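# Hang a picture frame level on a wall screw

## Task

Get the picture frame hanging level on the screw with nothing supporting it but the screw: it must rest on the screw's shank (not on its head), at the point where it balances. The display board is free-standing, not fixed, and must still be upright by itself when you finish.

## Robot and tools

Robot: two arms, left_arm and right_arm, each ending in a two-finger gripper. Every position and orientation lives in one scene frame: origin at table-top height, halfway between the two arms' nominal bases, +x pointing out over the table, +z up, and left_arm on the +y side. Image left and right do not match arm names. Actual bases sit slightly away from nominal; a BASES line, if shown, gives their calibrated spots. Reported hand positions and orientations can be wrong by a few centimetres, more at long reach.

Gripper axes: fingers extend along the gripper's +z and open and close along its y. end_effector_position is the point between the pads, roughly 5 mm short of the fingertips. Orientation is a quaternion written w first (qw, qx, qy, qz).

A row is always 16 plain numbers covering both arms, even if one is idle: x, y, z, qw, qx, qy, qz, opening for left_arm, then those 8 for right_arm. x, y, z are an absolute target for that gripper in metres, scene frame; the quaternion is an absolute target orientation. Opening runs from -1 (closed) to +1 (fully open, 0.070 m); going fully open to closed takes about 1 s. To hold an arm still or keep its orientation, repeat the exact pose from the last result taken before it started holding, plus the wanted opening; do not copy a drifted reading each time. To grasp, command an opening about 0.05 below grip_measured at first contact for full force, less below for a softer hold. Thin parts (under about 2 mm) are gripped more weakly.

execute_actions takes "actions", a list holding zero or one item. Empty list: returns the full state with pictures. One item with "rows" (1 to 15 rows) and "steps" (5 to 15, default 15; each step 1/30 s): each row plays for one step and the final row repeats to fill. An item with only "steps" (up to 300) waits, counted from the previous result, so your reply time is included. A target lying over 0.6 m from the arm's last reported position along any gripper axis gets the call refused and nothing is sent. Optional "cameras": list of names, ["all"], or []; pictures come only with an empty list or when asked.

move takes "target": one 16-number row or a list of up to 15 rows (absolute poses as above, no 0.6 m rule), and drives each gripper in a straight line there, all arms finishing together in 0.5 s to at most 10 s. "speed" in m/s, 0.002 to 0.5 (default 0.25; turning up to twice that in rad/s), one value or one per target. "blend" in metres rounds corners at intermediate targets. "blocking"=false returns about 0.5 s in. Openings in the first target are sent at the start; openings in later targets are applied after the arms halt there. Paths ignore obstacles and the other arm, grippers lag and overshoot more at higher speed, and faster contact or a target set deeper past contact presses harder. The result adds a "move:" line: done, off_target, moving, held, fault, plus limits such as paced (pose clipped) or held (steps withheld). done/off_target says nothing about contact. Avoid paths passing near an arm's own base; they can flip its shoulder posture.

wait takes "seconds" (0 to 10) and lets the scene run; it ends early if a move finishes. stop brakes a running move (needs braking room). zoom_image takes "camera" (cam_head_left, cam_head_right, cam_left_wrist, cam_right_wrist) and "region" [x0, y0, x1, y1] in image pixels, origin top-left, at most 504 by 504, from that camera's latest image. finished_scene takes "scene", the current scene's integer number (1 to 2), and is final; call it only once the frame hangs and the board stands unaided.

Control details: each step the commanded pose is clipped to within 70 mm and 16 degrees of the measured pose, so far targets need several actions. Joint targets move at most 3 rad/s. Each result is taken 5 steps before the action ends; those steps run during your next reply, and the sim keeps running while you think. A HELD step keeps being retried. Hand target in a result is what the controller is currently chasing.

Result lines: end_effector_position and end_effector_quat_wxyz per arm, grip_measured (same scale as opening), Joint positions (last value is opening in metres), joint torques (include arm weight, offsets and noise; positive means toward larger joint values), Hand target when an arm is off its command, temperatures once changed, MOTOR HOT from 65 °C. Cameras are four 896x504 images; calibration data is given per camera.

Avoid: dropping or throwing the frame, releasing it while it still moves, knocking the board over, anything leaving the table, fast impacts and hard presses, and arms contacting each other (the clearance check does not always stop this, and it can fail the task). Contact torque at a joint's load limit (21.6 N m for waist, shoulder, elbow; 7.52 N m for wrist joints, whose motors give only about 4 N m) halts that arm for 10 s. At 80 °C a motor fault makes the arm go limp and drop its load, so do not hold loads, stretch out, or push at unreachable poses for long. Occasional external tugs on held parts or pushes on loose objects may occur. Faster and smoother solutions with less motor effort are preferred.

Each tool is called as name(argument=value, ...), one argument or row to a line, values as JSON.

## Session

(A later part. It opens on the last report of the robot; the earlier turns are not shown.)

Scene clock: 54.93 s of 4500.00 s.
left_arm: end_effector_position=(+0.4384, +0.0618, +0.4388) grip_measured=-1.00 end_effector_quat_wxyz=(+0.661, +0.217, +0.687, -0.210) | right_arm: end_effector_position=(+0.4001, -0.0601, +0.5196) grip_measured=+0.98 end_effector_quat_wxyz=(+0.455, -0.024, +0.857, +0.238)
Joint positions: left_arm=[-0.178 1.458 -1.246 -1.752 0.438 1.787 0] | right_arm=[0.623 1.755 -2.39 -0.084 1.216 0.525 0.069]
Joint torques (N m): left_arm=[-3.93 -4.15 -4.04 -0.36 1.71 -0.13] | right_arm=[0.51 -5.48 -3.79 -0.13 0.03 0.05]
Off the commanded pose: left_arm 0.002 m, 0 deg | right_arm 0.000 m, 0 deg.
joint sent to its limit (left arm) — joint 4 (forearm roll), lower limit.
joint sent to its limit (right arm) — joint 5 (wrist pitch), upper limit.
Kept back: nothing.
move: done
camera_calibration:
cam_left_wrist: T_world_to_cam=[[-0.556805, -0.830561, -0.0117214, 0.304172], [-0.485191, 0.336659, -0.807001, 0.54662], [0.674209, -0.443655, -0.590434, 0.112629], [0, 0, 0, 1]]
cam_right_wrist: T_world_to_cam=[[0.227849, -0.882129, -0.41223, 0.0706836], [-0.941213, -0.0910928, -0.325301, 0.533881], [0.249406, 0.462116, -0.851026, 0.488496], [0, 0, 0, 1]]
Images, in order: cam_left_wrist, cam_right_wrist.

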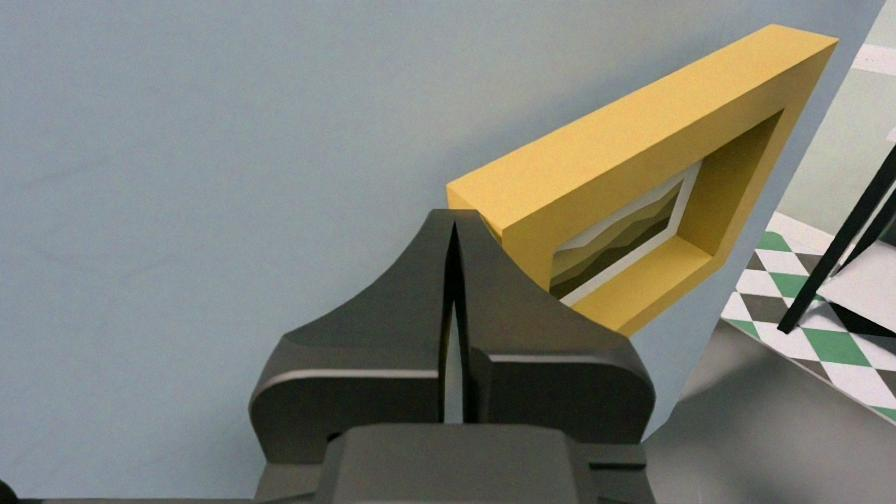

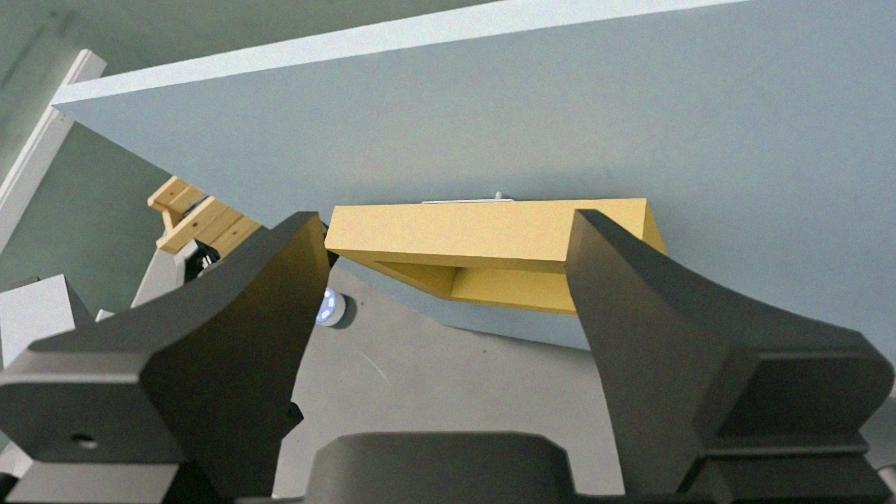

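move(
  target=[0.438, 0.057, 0.438, 0.663, 0.218, 0.684, -0.212, -1, 0.4, -0.06, 0.52, 0.455, -0.024, 0.858, 0.238, 0.98],
  speed=0.03,
  cameras=["cam_left_wrist", "cam_right_wrist"],
)

zoom_image(
  camera="cam_right_wrist",
  region=[400, 170, 540, 230],
)

Scene clock: 56.07 s of 4500.00 s.
left_arm: end_effector_position=(+0.4372, +0.0552, +0.4380) grip_measured=-1.00 end_effector_quat_wxyz=(+0.659, +0.221, +0.686, -0.214) | right_arm: end_effector_position=(+0.4001, -0.0601, +0.5196) grip_measured=+0.98 end_effector_quat_wxyz=(+0.455, -0.024, +0.857, +0.238)
Joint positions: left_arm=[-0.194 1.462 -1.248 -1.752 0.433 1.786 0] | right_arm=[0.623 1.755 -2.39 -0.084 1.216 0.525 0.069]
Joint torques (N m): left_arm=[-0.1 -4.82 -3.98 -0.39 0.09 -0.21] | right_arm=[0.51 -5.53 -3.76 -0.11 0.03 0.02]
Off the commanded pose: left_arm 0.002 m, 1 deg | right_arm 0.000 m, 0 deg.
joint sent to its limit (left arm) — joint 4 (forearm roll), lower limit.
joint sent to its limit (right arm) — joint 5 (wrist pitch), upper limit.
Kept back: nothing.
move: done
camera_calibration:
cam_left_wrist: T_world_to_cam=[[-0.566525, -0.823976, -0.0105953, 0.30139], [-0.483217, 0.342596, -0.805685, 0.54582], [0.667496, -0.451321, -0.592249, 0.114189], [0, 0, 0, 1]]
cam_right_wrist: T_world_to_cam=[[0.227849, -0.882129, -0.41223, 0.0706836], [-0.941213, -0.0910928, -0.325301, 0.533881], [0.249406, 0.462116, -0.851026, 0.488496], [0, 0, 0, 1]]
Images, in order: cam_left_wrist, cam_right_wrist.

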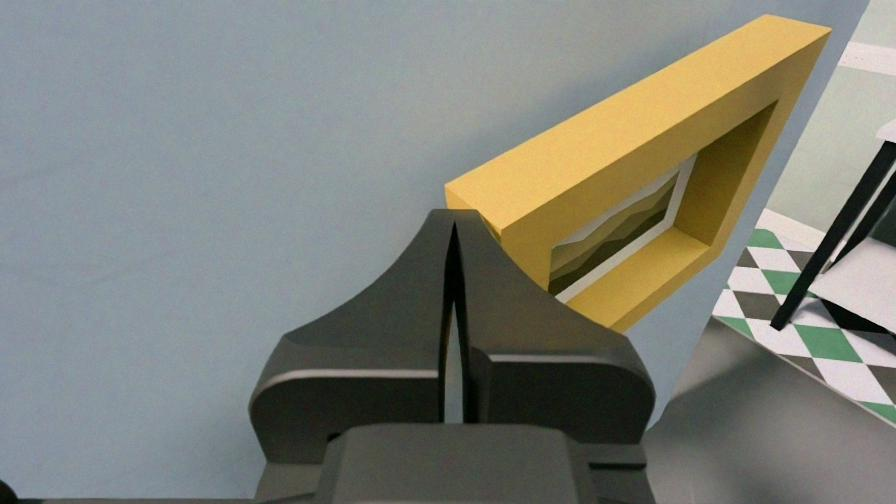

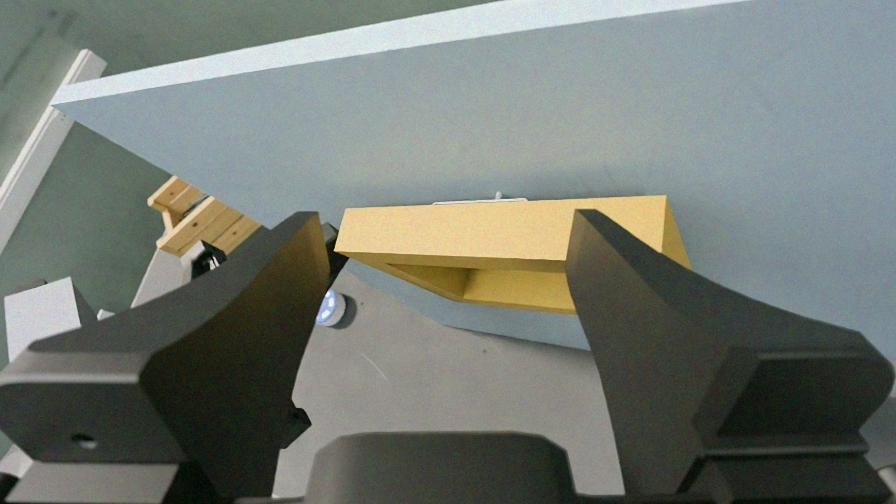

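Scaled by 3.600 from the camera's 896x504 image, which has a finer 1280x720 frame.

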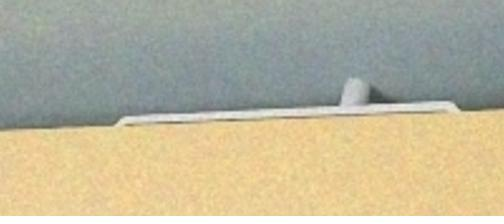

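move(
  target=[0.435, 0.085, 0.438, 0.663, 0.218, 0.684, -0.212, -1, 0.4, -0.06, 0.52, 0.455, -0.024, 0.858, 0.238, 0.98],
  speed=0.05,
  cameras=["cam_left_wrist", "cam_right_wrist", "cam_head_left", "cam_head_right"],
)

zoom_image(
  camera="cam_right_wrist",
  region=[400, 170, 540, 230],
)

zoom_image(
  camera="cam_right_wrist",
  region=[260, 160, 720, 320],
)

Scene clock: 57.23 s of 4500.00 s.
left_arm: end_effector_position=(+0.4352, +0.0854, +0.4379) grip_measured=-1.00 end_effector_quat_wxyz=(+0.663, +0.218, +0.684, -0.212) | right_arm: end_effector_position=(+0.4001, -0.0601, +0.5196) grip_measured=+0.98 end_effector_quat_wxyz=(+0.455, -0.024, +0.857, +0.238)
Joint positions: left_arm=[-0.084 1.437 -1.215 -1.738 0.536 1.783 0] | right_arm=[0.623 1.755 -2.39 -0.084 1.216 0.525 0.069]
Joint torques (N m): left_arm=[-0.91 -6.39 -3.18 -0.41 -0.03 -0.16] | right_arm=[0.48 -5.58 -3.73 -0.1 0.03 0.02]
Off the commanded pose: left_arm 0.000 m, 0 deg | right_arm 0.000 m, 0 deg.
joint sent to its limit (right arm) — joint 5 (wrist pitch), upper limit.
Kept back: nothing.
move: done
camera_calibration:
cam_left_wrist: T_world_to_cam=[[-0.56007, -0.828367, -0.0113636, 0.323024], [-0.479823, 0.335536, -0.81067, 0.535711], [0.675345, -0.448579, -0.585394, 0.122496], [0, 0, 0, 1]]
cam_right_wrist: T_world_to_cam=[[0.227849, -0.882129, -0.41223, 0.0706836], [-0.941213, -0.0910928, -0.325301, 0.533881], [0.249406, 0.462116, -0.851026, 0.488496], [0, 0, 0, 1]]

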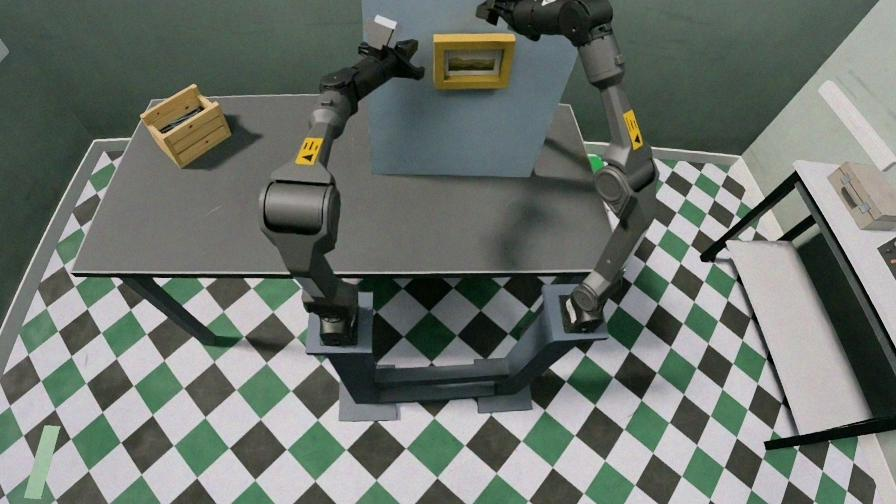

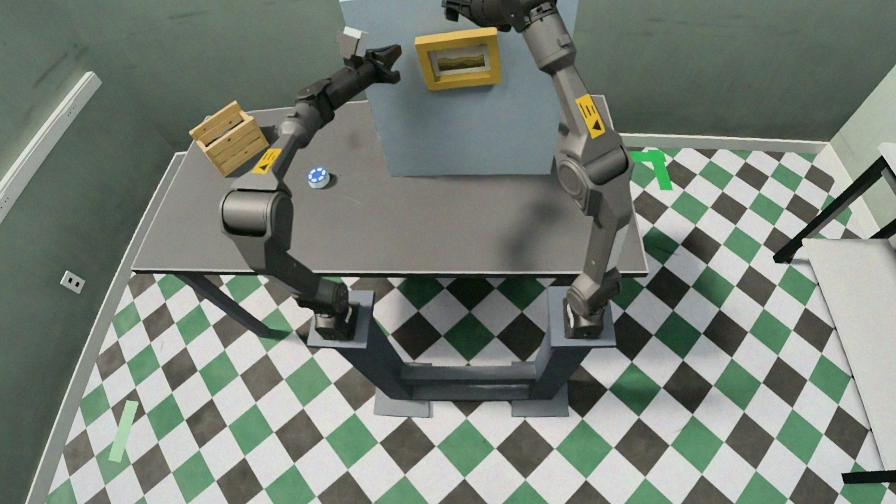

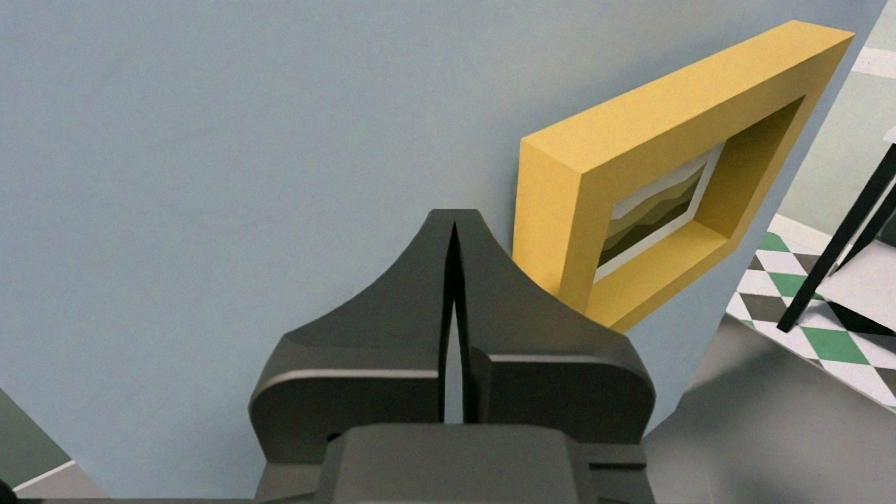

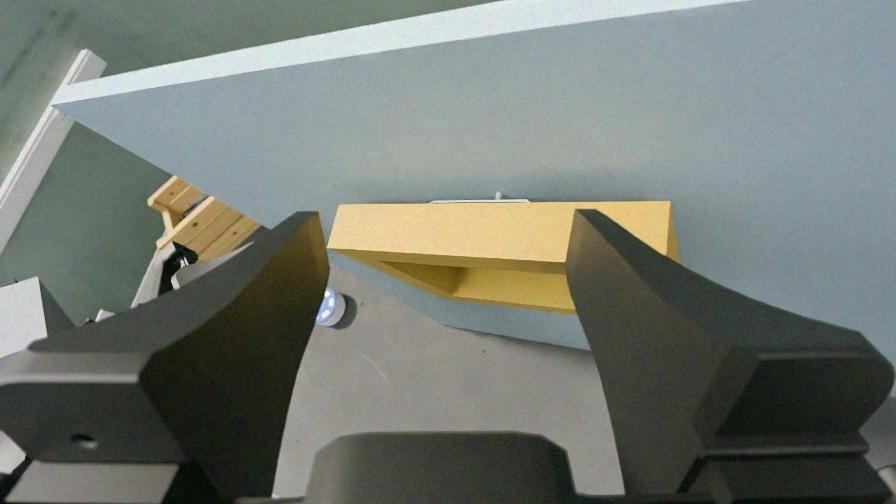

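Scaled by 3.600 from the camera's 896x504 image, which has a finer 1280x720 frame.

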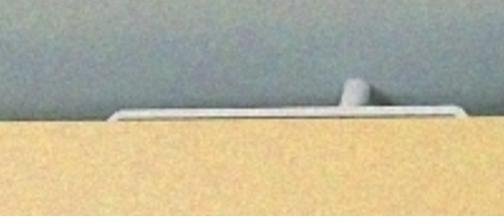

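Scaled by 1.096 from the camera's 896x504 image, which has a finer 1280x720 frame.

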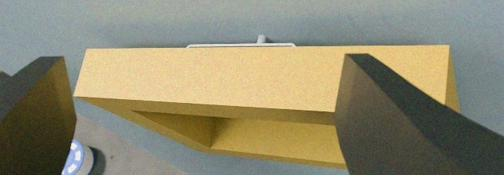

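zoom_image(
  camera="cam_head_right",
  region=[390, 10, 520, 110],
)

zoom_image(
  camera="cam_head_left",
  region=[410, 10, 540, 110],
)

Scaled by 3.877 from the camera's 896x504 image, which has a finer 1280x720 frame.

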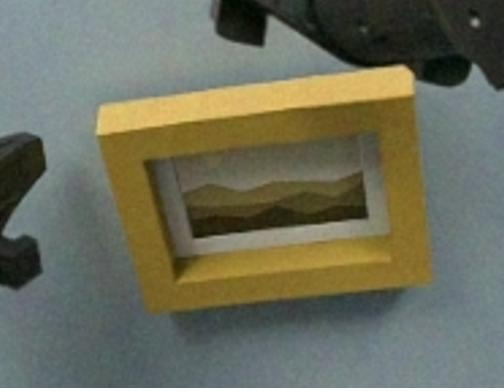

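Scaled by 3.877 from the camera's 896x504 image, which has a finer 1280x720 frame.

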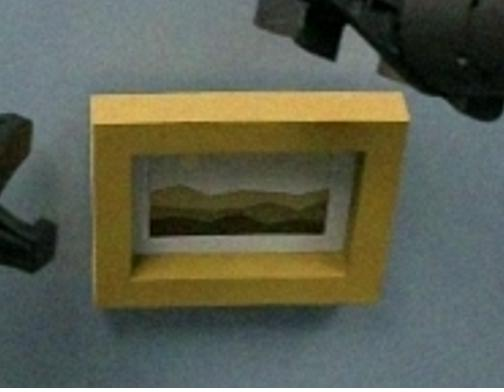

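move(
  target=[0.42, 0.095, 0.438, 0.663, 0.218, 0.684, -0.212, -1, 0.418, -0.105, 0.51, 0.455, -0.024, 0.858, 0.238, -1],
  speed=0.1,
  cameras=["cam_left_wrist", "cam_right_wrist"],
)

Scene clock: 61.10 s of 4500.00 s.
left_arm: end_effector_position=(+0.4197, +0.0950, +0.4382) grip_measured=-1.00 end_effector_quat_wxyz=(+0.663, +0.218, +0.684, -0.212) | right_arm: end_effector_position=(+0.4180, -0.1049, +0.5096) grip_measured=-1.00 end_effector_quat_wxyz=(+0.454, -0.024, +0.858, +0.238)
Joint positions: left_arm=[-0.049 1.381 -1.161 -1.722 0.571 1.769 0] | right_arm=[0.439 1.679 -2.228 0.093 1.133 0.369 0]
Joint torques (N m): left_arm=[-0.52 -4.64 -3.78 -0.56 -0.04 -0.08] | right_arm=[0.71 -6.29 -4.16 -0.12 -0.69 0.24]
Off the commanded pose: left_arm 0.000 m, 0 deg | right_arm 0.000 m, 0 deg.
Kept back: nothing.
move: done
camera_calibration:
cam_left_wrist: T_world_to_cam=[[-0.560608, -0.828006, -0.0111793, 0.322457], [-0.479253, 0.335433, -0.811049, 0.52526], [0.675303, -0.449323, -0.584871, 0.137243], [0, 0, 0, 1]]
cam_right_wrist: T_world_to_cam=[[0.22719, -0.882547, -0.411699, 0.0228755], [-0.941904, -0.0917438, -0.323109, 0.542498], [0.247388, 0.461188, -0.852118, 0.497572], [0, 0, 0, 1]]
Images, in order: cam_left_wrist, cam_right_wrist.

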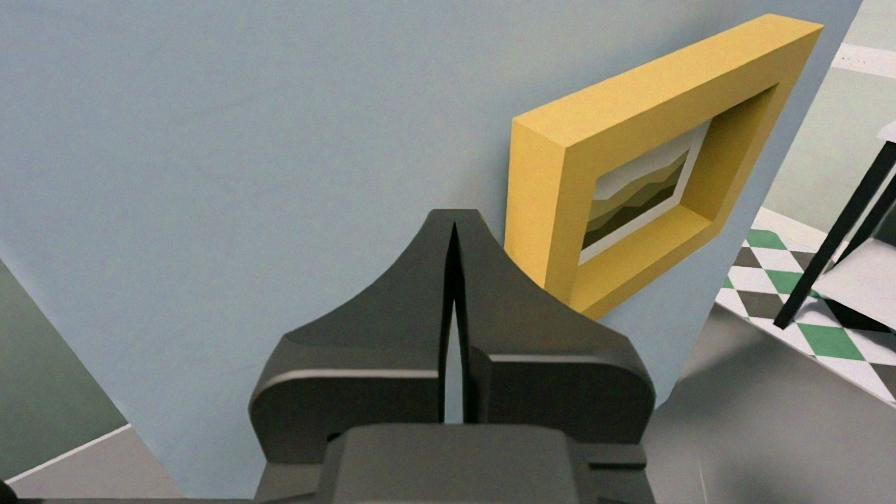

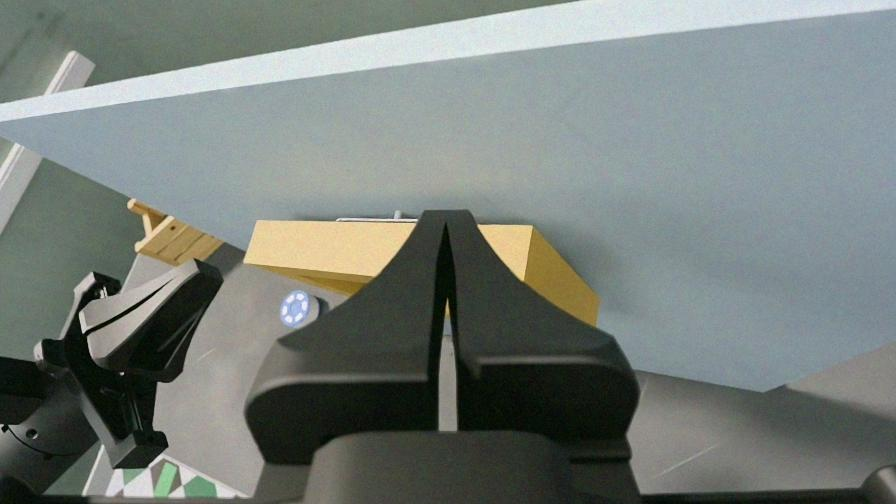

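move(
  target=[0.42, 0.095, 0.438, 0.663, 0.218, 0.684, -0.212, -1, 0.418, -0.105, 0.478, 0.455, -0.024, 0.858, 0.238, -1],
  speed=0.04,
  cameras=["cam_left_wrist", "cam_right_wrist"],
)

Scene clock: 62.47 s of 4500.00 s.
left_arm: end_effector_position=(+0.4200, +0.0950, +0.4378) grip_measured=-1.00 end_effector_quat_wxyz=(+0.663, +0.218, +0.684, -0.212) | right_arm: end_effector_position=(+0.4182, -0.1050, +0.4774) grip_measured=-1.00 end_effector_quat_wxyz=(+0.455, -0.024, +0.858, +0.238)
Joint positions: left_arm=[-0.049 1.382 -1.161 -1.722 0.571 1.769 0] | right_arm=[0.439 1.581 -1.944 0.103 0.949 0.349 0]
Joint torques (N m): left_arm=[-0.61 -4.09 -4.09 -0.62 -0.03 0.03] | right_arm=[0.61 -6.34 -4.58 0.05 -0.62 -0.11]
Off the commanded pose: left_arm 0.000 m, 0 deg | right_arm 0.001 m, 0 deg.
Kept back: nothing.
move: done
camera_calibration:
cam_left_wrist: T_world_to_cam=[[-0.560618, -0.828005, -0.0107302, 0.32238], [-0.47996, 0.335471, -0.810615, 0.525179], [0.674794, -0.449295, -0.585481, 0.137343], [0, 0, 0, 1]]
cam_right_wrist: T_world_to_cam=[[0.226628, -0.88265, -0.411786, 0.00979847], [-0.941989, -0.0911598, -0.323028, 0.53224], [0.247583, 0.461105, -0.852106, 0.470035], [0, 0, 0, 1]]
Images, in order: cam_left_wrist, cam_right_wrist.

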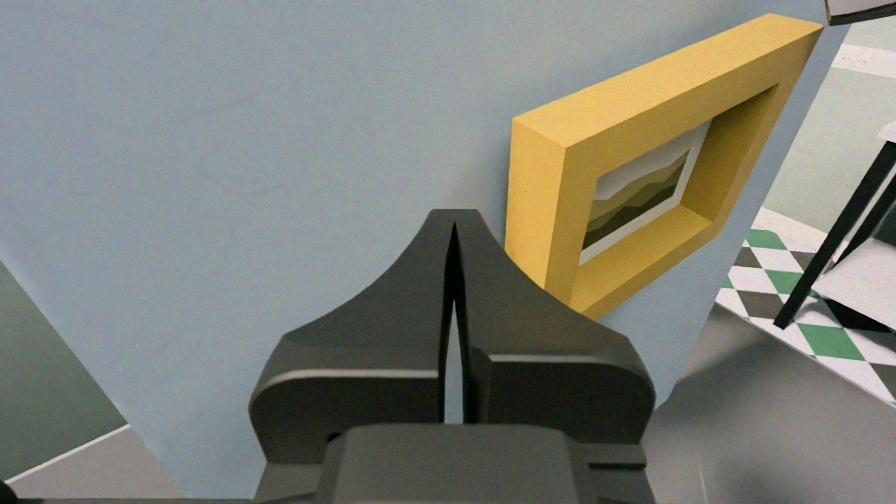

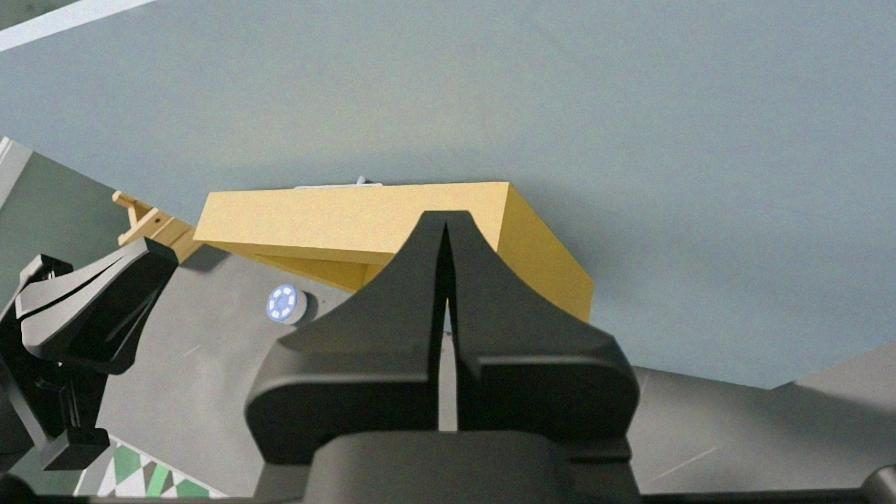

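move(
  target=[0.42, 0.095, 0.438, 0.663, 0.218, 0.684, -0.212, -1, 0.418, -0.105, 0.466, 0.455, -0.024, 0.858, 0.238, -1],
  speed=0.03,
  cameras=["cam_left_wrist", "cam_right_wrist"],
)

zoom_image(
  camera="cam_left_wrist",
  region=[480, 0, 896, 330],
)

Scene clock: 65.87 s of 4500.00 s.
left_arm: end_effector_position=(+0.4200, +0.0950, +0.4378) grip_measured=-1.00 end_effector_quat_wxyz=(+0.663, +0.218, +0.684, -0.212) | right_arm: end_effector_position=(+0.4181, -0.1050, +0.4656) grip_measured=-1.00 end_effector_quat_wxyz=(+0.455, -0.024, +0.858, +0.238)
Joint positions: left_arm=[-0.049 1.382 -1.161 -1.722 0.571 1.769 0] | right_arm=[0.439 1.555 -1.86 0.107 0.89 0.342 0]
Joint torques (N m): left_arm=[-0.8 -4.25 -3.87 -0.62 0.01 0.05] | right_arm=[0.18 -6.1 -4.22 0.07 -0.66 -0.14]
Off the commanded pose: left_arm 0.000 m, 0 deg | right_arm 0.000 m, 0 deg.
Kept back: nothing.
move: done
camera_calibration:
cam_left_wrist: T_world_to_cam=[[-0.560618, -0.828005, -0.0107302, 0.32238], [-0.47996, 0.335471, -0.810615, 0.525179], [0.674794, -0.449295, -0.585481, 0.137343], [0, 0, 0, 1]]
cam_right_wrist: T_world_to_cam=[[0.226753, -0.882463, -0.412119, 0.00509152], [-0.941898, -0.0910266, -0.32333, 0.528516], [0.247813, 0.46149, -0.851831, 0.459799], [0, 0, 0, 1]]
Images, in order: cam_left_wrist, cam_right_wrist.

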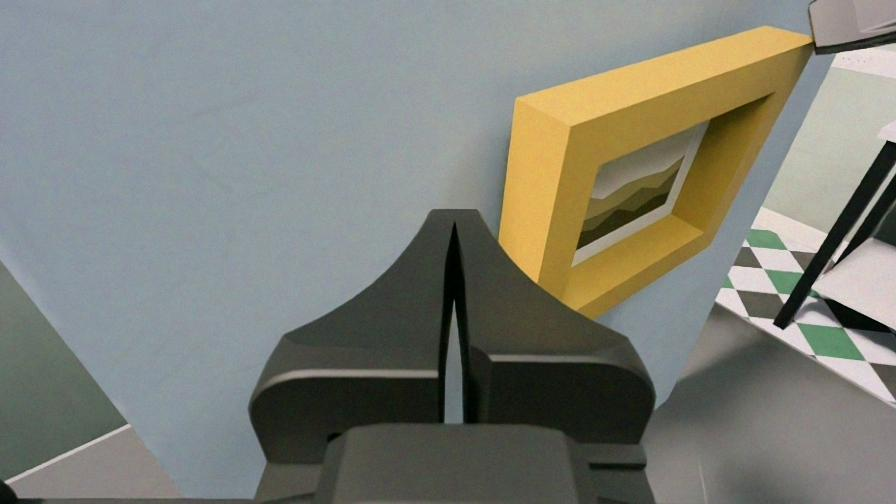

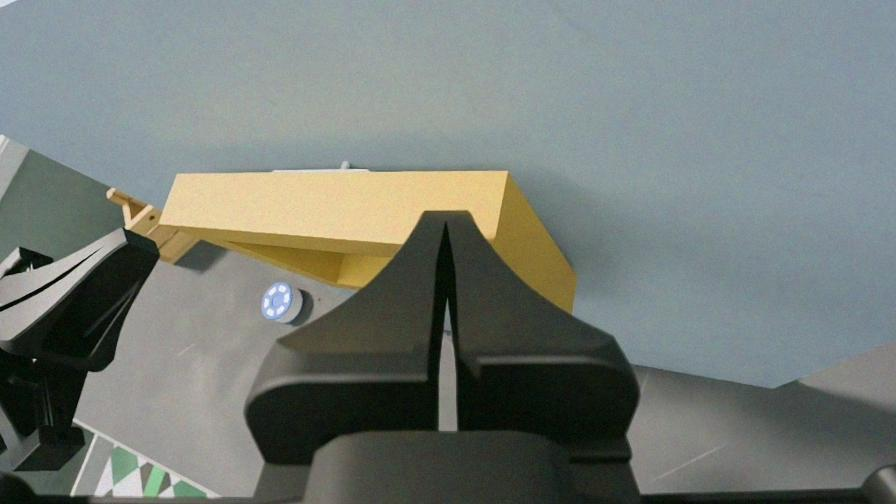

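Scaled by 1.212 from the camera's 896x504 image, which has a finer 1280x720 frame.

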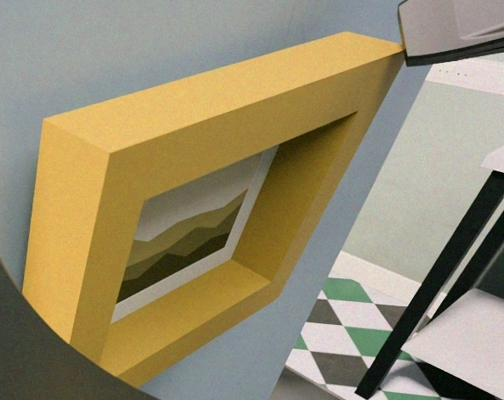

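move(
  target=[0.42, 0.095, 0.438, 0.663, 0.218, 0.684, -0.212, -1, 0.418, -0.105, 0.51, 0.455, -0.024, 0.858, 0.238, -1],
  speed=0.05,
  cameras=["cam_left_wrist", "cam_right_wrist", "cam_head_left", "cam_head_right"],
)

zoom_image(
  camera="cam_head_right",
  region=[390, 10, 520, 110],
)

zoom_image(
  camera="cam_head_left",
  region=[410, 10, 540, 110],
)

zoom_image(
  camera="cam_right_wrist",
  region=[220, 180, 640, 340],
)

Scene clock: 67.30 s of 4500.00 s.
left_arm: end_effector_position=(+0.4200, +0.0950, +0.4378) grip_measured=-1.00 end_effector_quat_wxyz=(+0.663, +0.218, +0.684, -0.212) | right_arm: end_effector_position=(+0.4178, -0.1050, +0.5105) grip_measured=-1.00 end_effector_quat_wxyz=(+0.455, -0.024, +0.858, +0.238)
Joint positions: left_arm=[-0.049 1.382 -1.161 -1.722 0.571 1.769 0] | right_arm=[0.439 1.679 -2.23 0.093 1.134 0.37 0]
Joint torques (N m): left_arm=[-0.62 -4.28 -3.71 -0.6 0 0.04] | right_arm=[-0.14 -5.33 -3.06 -0.12 -0.83 0.2]
Off the commanded pose: left_arm 0.000 m, 0 deg | right_arm 0.001 m, 0 deg.
Kept back: nothing.
move: done
camera_calibration:
cam_left_wrist: T_world_to_cam=[[-0.560618, -0.828005, -0.0107302, 0.32238], [-0.47996, 0.335471, -0.810615, 0.525179], [0.674794, -0.449295, -0.585481, 0.137343], [0, 0, 0, 1]]
cam_right_wrist: T_world_to_cam=[[0.227834, -0.882017, -0.412478, 0.0234423], [-0.941391, -0.0913142, -0.324721, 0.543196], [0.248745, 0.462286, -0.851128, 0.497472], [0, 0, 0, 1]]

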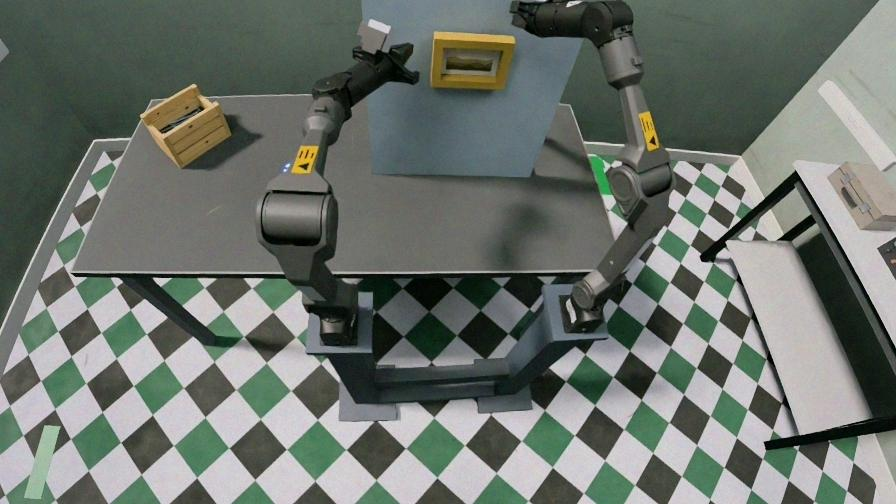

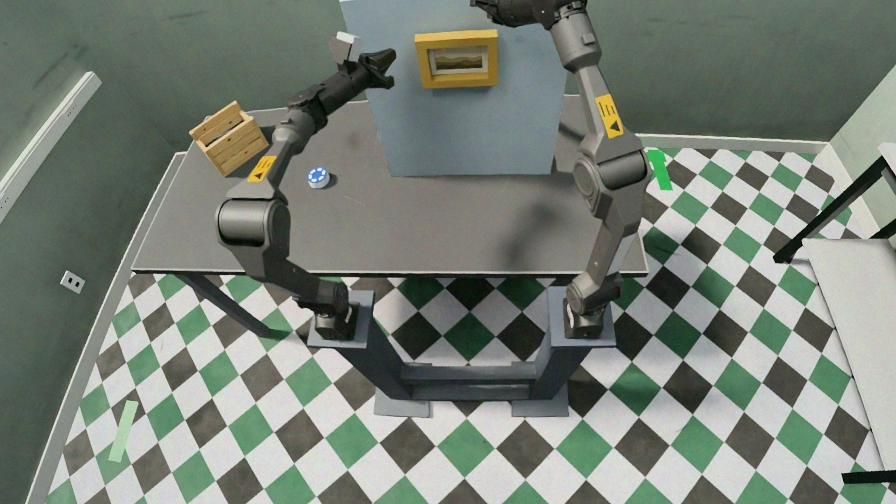

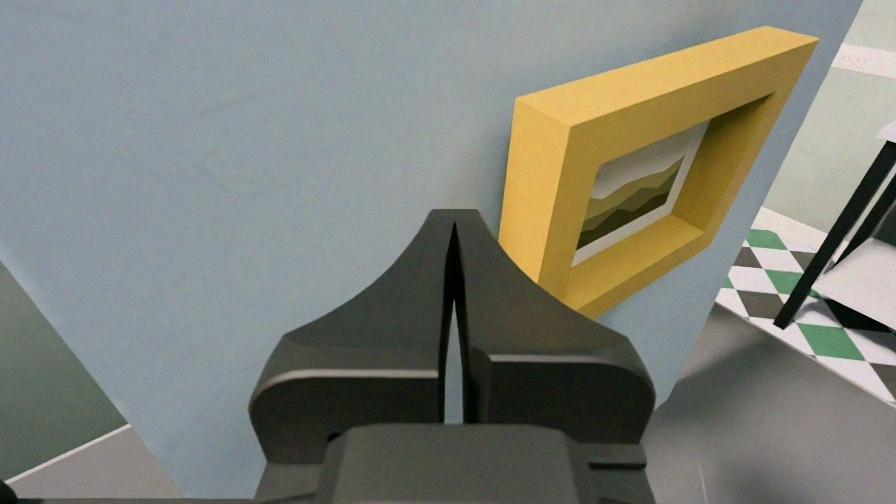

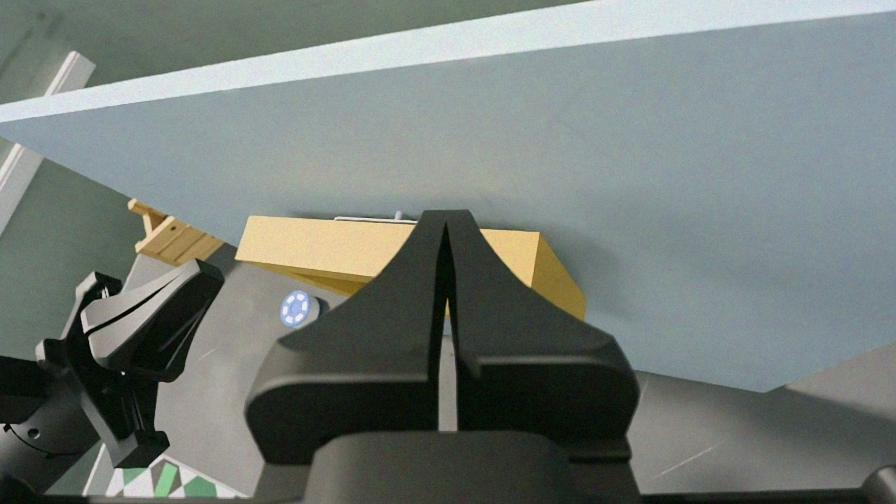

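Scaled by 3.877 from the camera's 896x504 image, which has a finer 1280x720 frame.

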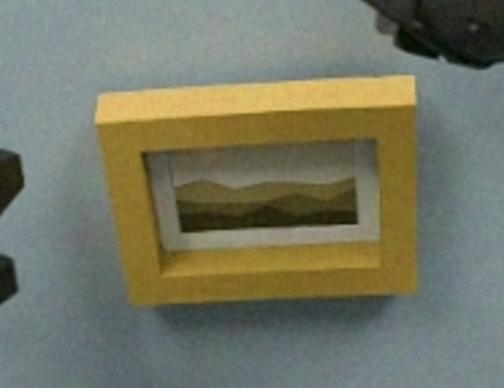

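Scaled by 3.877 from the camera's 896x504 image, which has a finer 1280x720 frame.

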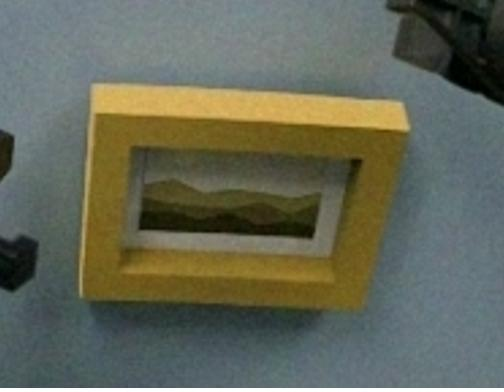

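Scaled by 1.200 from the camera's 896x504 image, which has a finer 1280x720 frame.

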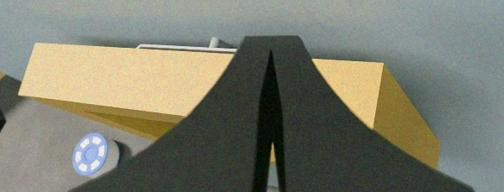

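move(
  target=[
    [0.42, 0.095, 0.438, 0.663, 0.218, 0.684, -0.212, -1, 0.418, -0.105, 0.472, 0.455, -0.024, 0.858, 0.238, -1],
    [0.42, 0.095, 0.438, 0.663, 0.218, 0.684, -0.212, -1, 0.418, -0.105, 0.455, 0.455, -0.024, 0.858, 0.238, -1],
  ],
  speed=[0.06, 0.03],
  cameras=["cam_left_wrist", "cam_right_wrist"],
)

move(
  target=[0.42, 0.095, 0.438, 0.663, 0.218, 0.684, -0.212, -1, 0.418, -0.105, 0.51, 0.455, -0.024, 0.858, 0.238, -1],
  speed=0.04,
  cameras=["cam_left_wrist", "cam_right_wrist", "cam_head_left", "cam_head_right"],
)

zoom_image(
  camera="cam_head_right",
  region=[390, 10, 520, 110],
)

zoom_image(
  camera="cam_head_left",
  region=[410, 10, 540, 110],
)

zoom_image(
  camera="cam_right_wrist",
  region=[220, 180, 640, 340],
)

Scene clock: 69.57 s of 4500.00 s.
Off the commanded pose: left_arm 0.000 m, 0 deg | right_arm 0.000 m, 0 deg.
Kept back: nothing.
move: done
camera_calibration:
cam_left_wrist: T_world_to_cam=[[-0.560618, -0.828005, -0.0107302, 0.32238], [-0.47996, 0.335471, -0.810615, 0.525179], [0.674794, -0.449295, -0.585481, 0.137343], [0, 0, 0, 1]]
cam_right_wrist: T_world_to_cam=[[0.226691, -0.882676, -0.411698, 0.000287668], [-0.94181, -0.0909405, -0.32361, 0.52504], [0.248202, 0.461101, -0.851928, 0.450352], [0, 0, 0, 1]]
Images, in order: cam_left_wrist, cam_right_wrist.

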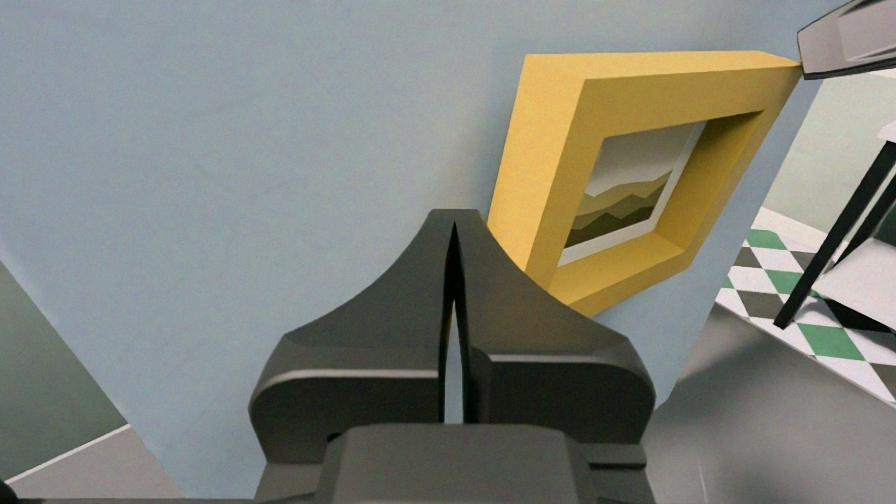

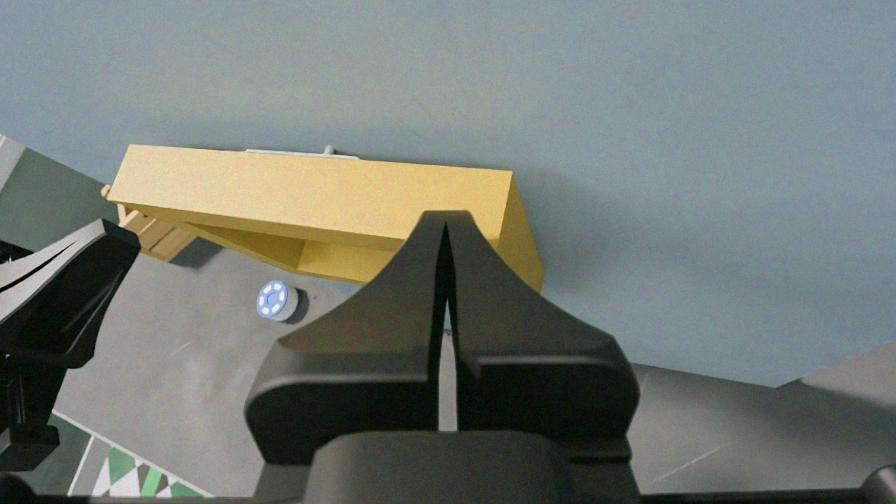

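Scene clock: 71.20 s of 4500.00 s.
left_arm: end_effector_position=(+0.4200, +0.0950, +0.4378) grip_measured=-1.00 end_effector_quat_wxyz=(+0.663, +0.218, +0.684, -0.212) | right_arm: end_effector_position=(+0.4179, -0.1051, +0.5105) grip_measured=-1.00 end_effector_quat_wxyz=(+0.455, -0.024, +0.858, +0.238)
Joint positions: left_arm=[-0.049 1.382 -1.161 -1.722 0.571 1.769 0] | right_arm=[0.439 1.679 -2.23 0.092 1.134 0.37 0]
Joint torques (N m): left_arm=[-0.6 -4.3 -3.89 -0.57 0.02 0.03] | right_arm=[-0.46 -5.3 -2.98 -0.12 -0.84 0.19]
Off the commanded pose: left_arm 0.000 m, 0 deg | right_arm 0.001 m, 0 deg.
Kept back: nothing.
move: done
camera_calibration:
cam_left_wrist: T_world_to_cam=[[-0.560618, -0.828005, -0.0107302, 0.32238], [-0.47996, 0.335471, -0.810615, 0.525179], [0.674794, -0.449295, -0.585481, 0.137343], [0, 0, 0, 1]]
cam_right_wrist: T_world_to_cam=[[0.227583, -0.882192, -0.412242, 0.0233219], [-0.941381, -0.0910654, -0.324822, 0.543322], [0.249014, 0.462001, -0.851203, 0.497374], [0, 0, 0, 1]]

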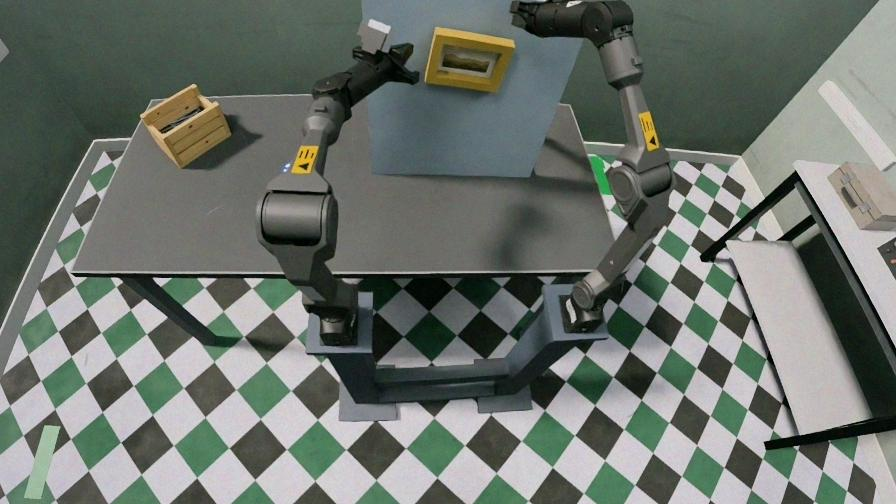

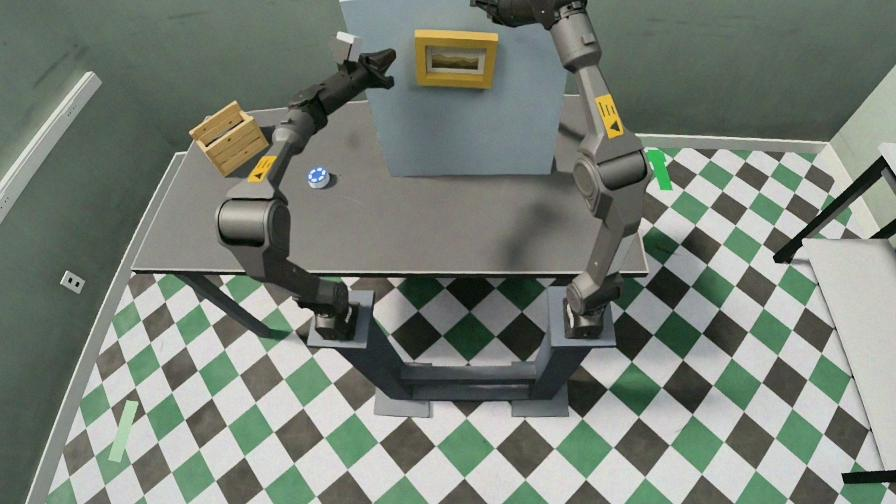

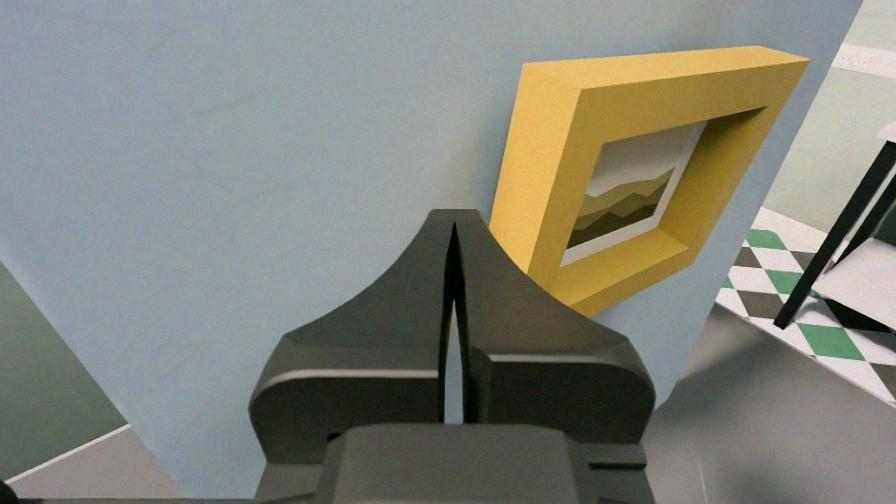

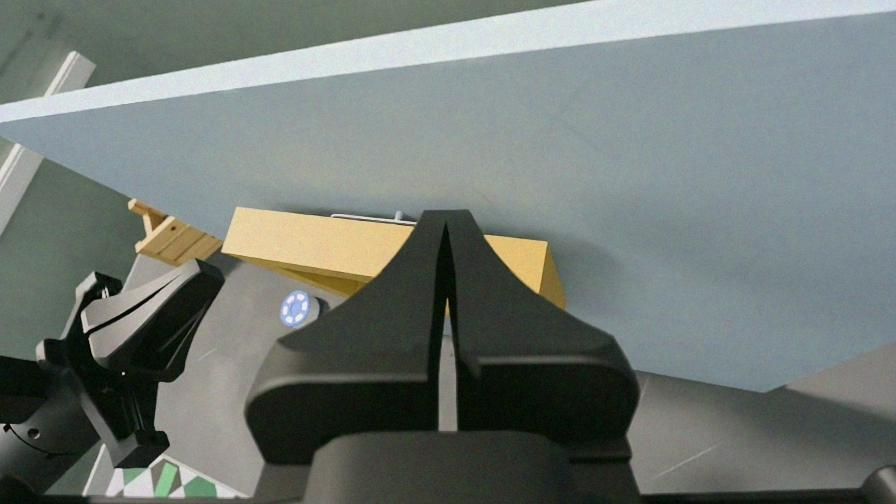

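Scaled by 3.877 from the camera's 896x504 image, which has a finer 1280x720 frame.

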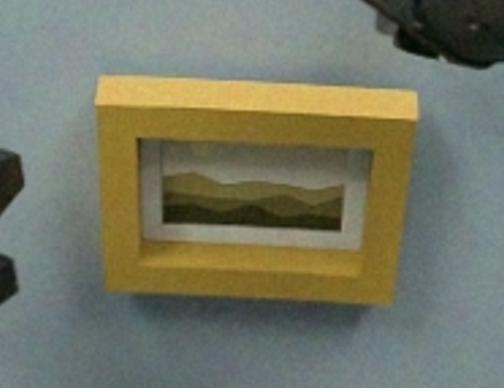

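Scaled by 3.877 from the camera's 896x504 image, which has a finer 1280x720 frame.

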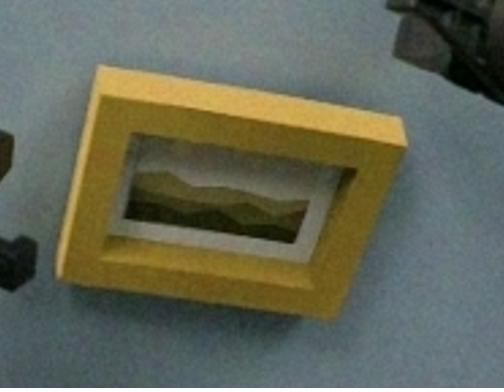

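Scaled by 1.200 from the camera's 896x504 image, which has a finer 1280x720 frame.

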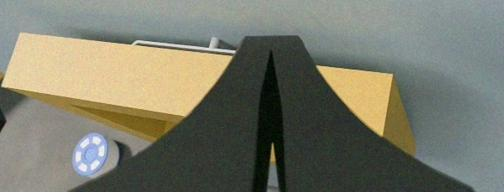

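zoom_image(
  camera="cam_head_right",
  region=[330, 0, 450, 200],
)

zoom_image(
  camera="cam_head_right",
  region=[490, 0, 610, 200],
)

zoom_image(
  camera="cam_head_left",
  region=[350, 0, 470, 200],
)

zoom_image(
  camera="cam_head_left",
  region=[500, 0, 620, 200],
)

Scaled by 2.520 from the camera's 896x504 image, which has a finer 1280x720 frame.

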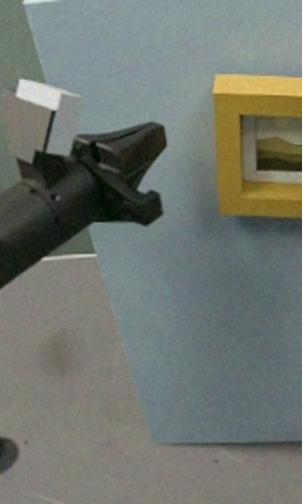

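Scaled by 2.520 from the camera's 896x504 image, which has a finer 1280x720 frame.

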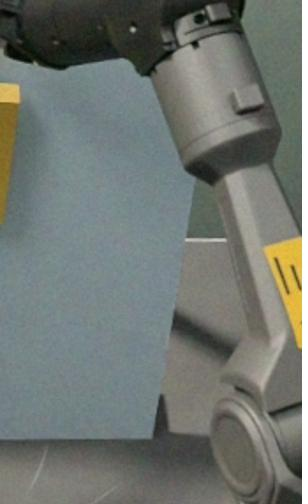

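Scaled by 2.520 from the camera's 896x504 image, which has a finer 1280x720 frame.

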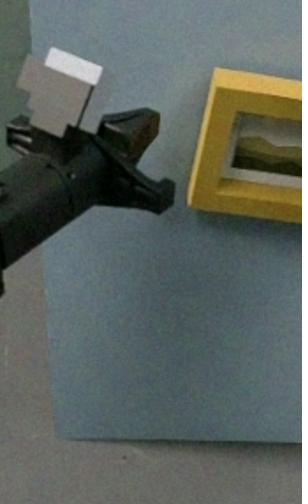

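Scaled by 2.520 from the camera's 896x504 image, which has a finer 1280x720 frame.

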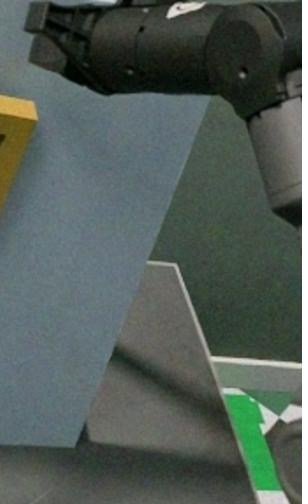

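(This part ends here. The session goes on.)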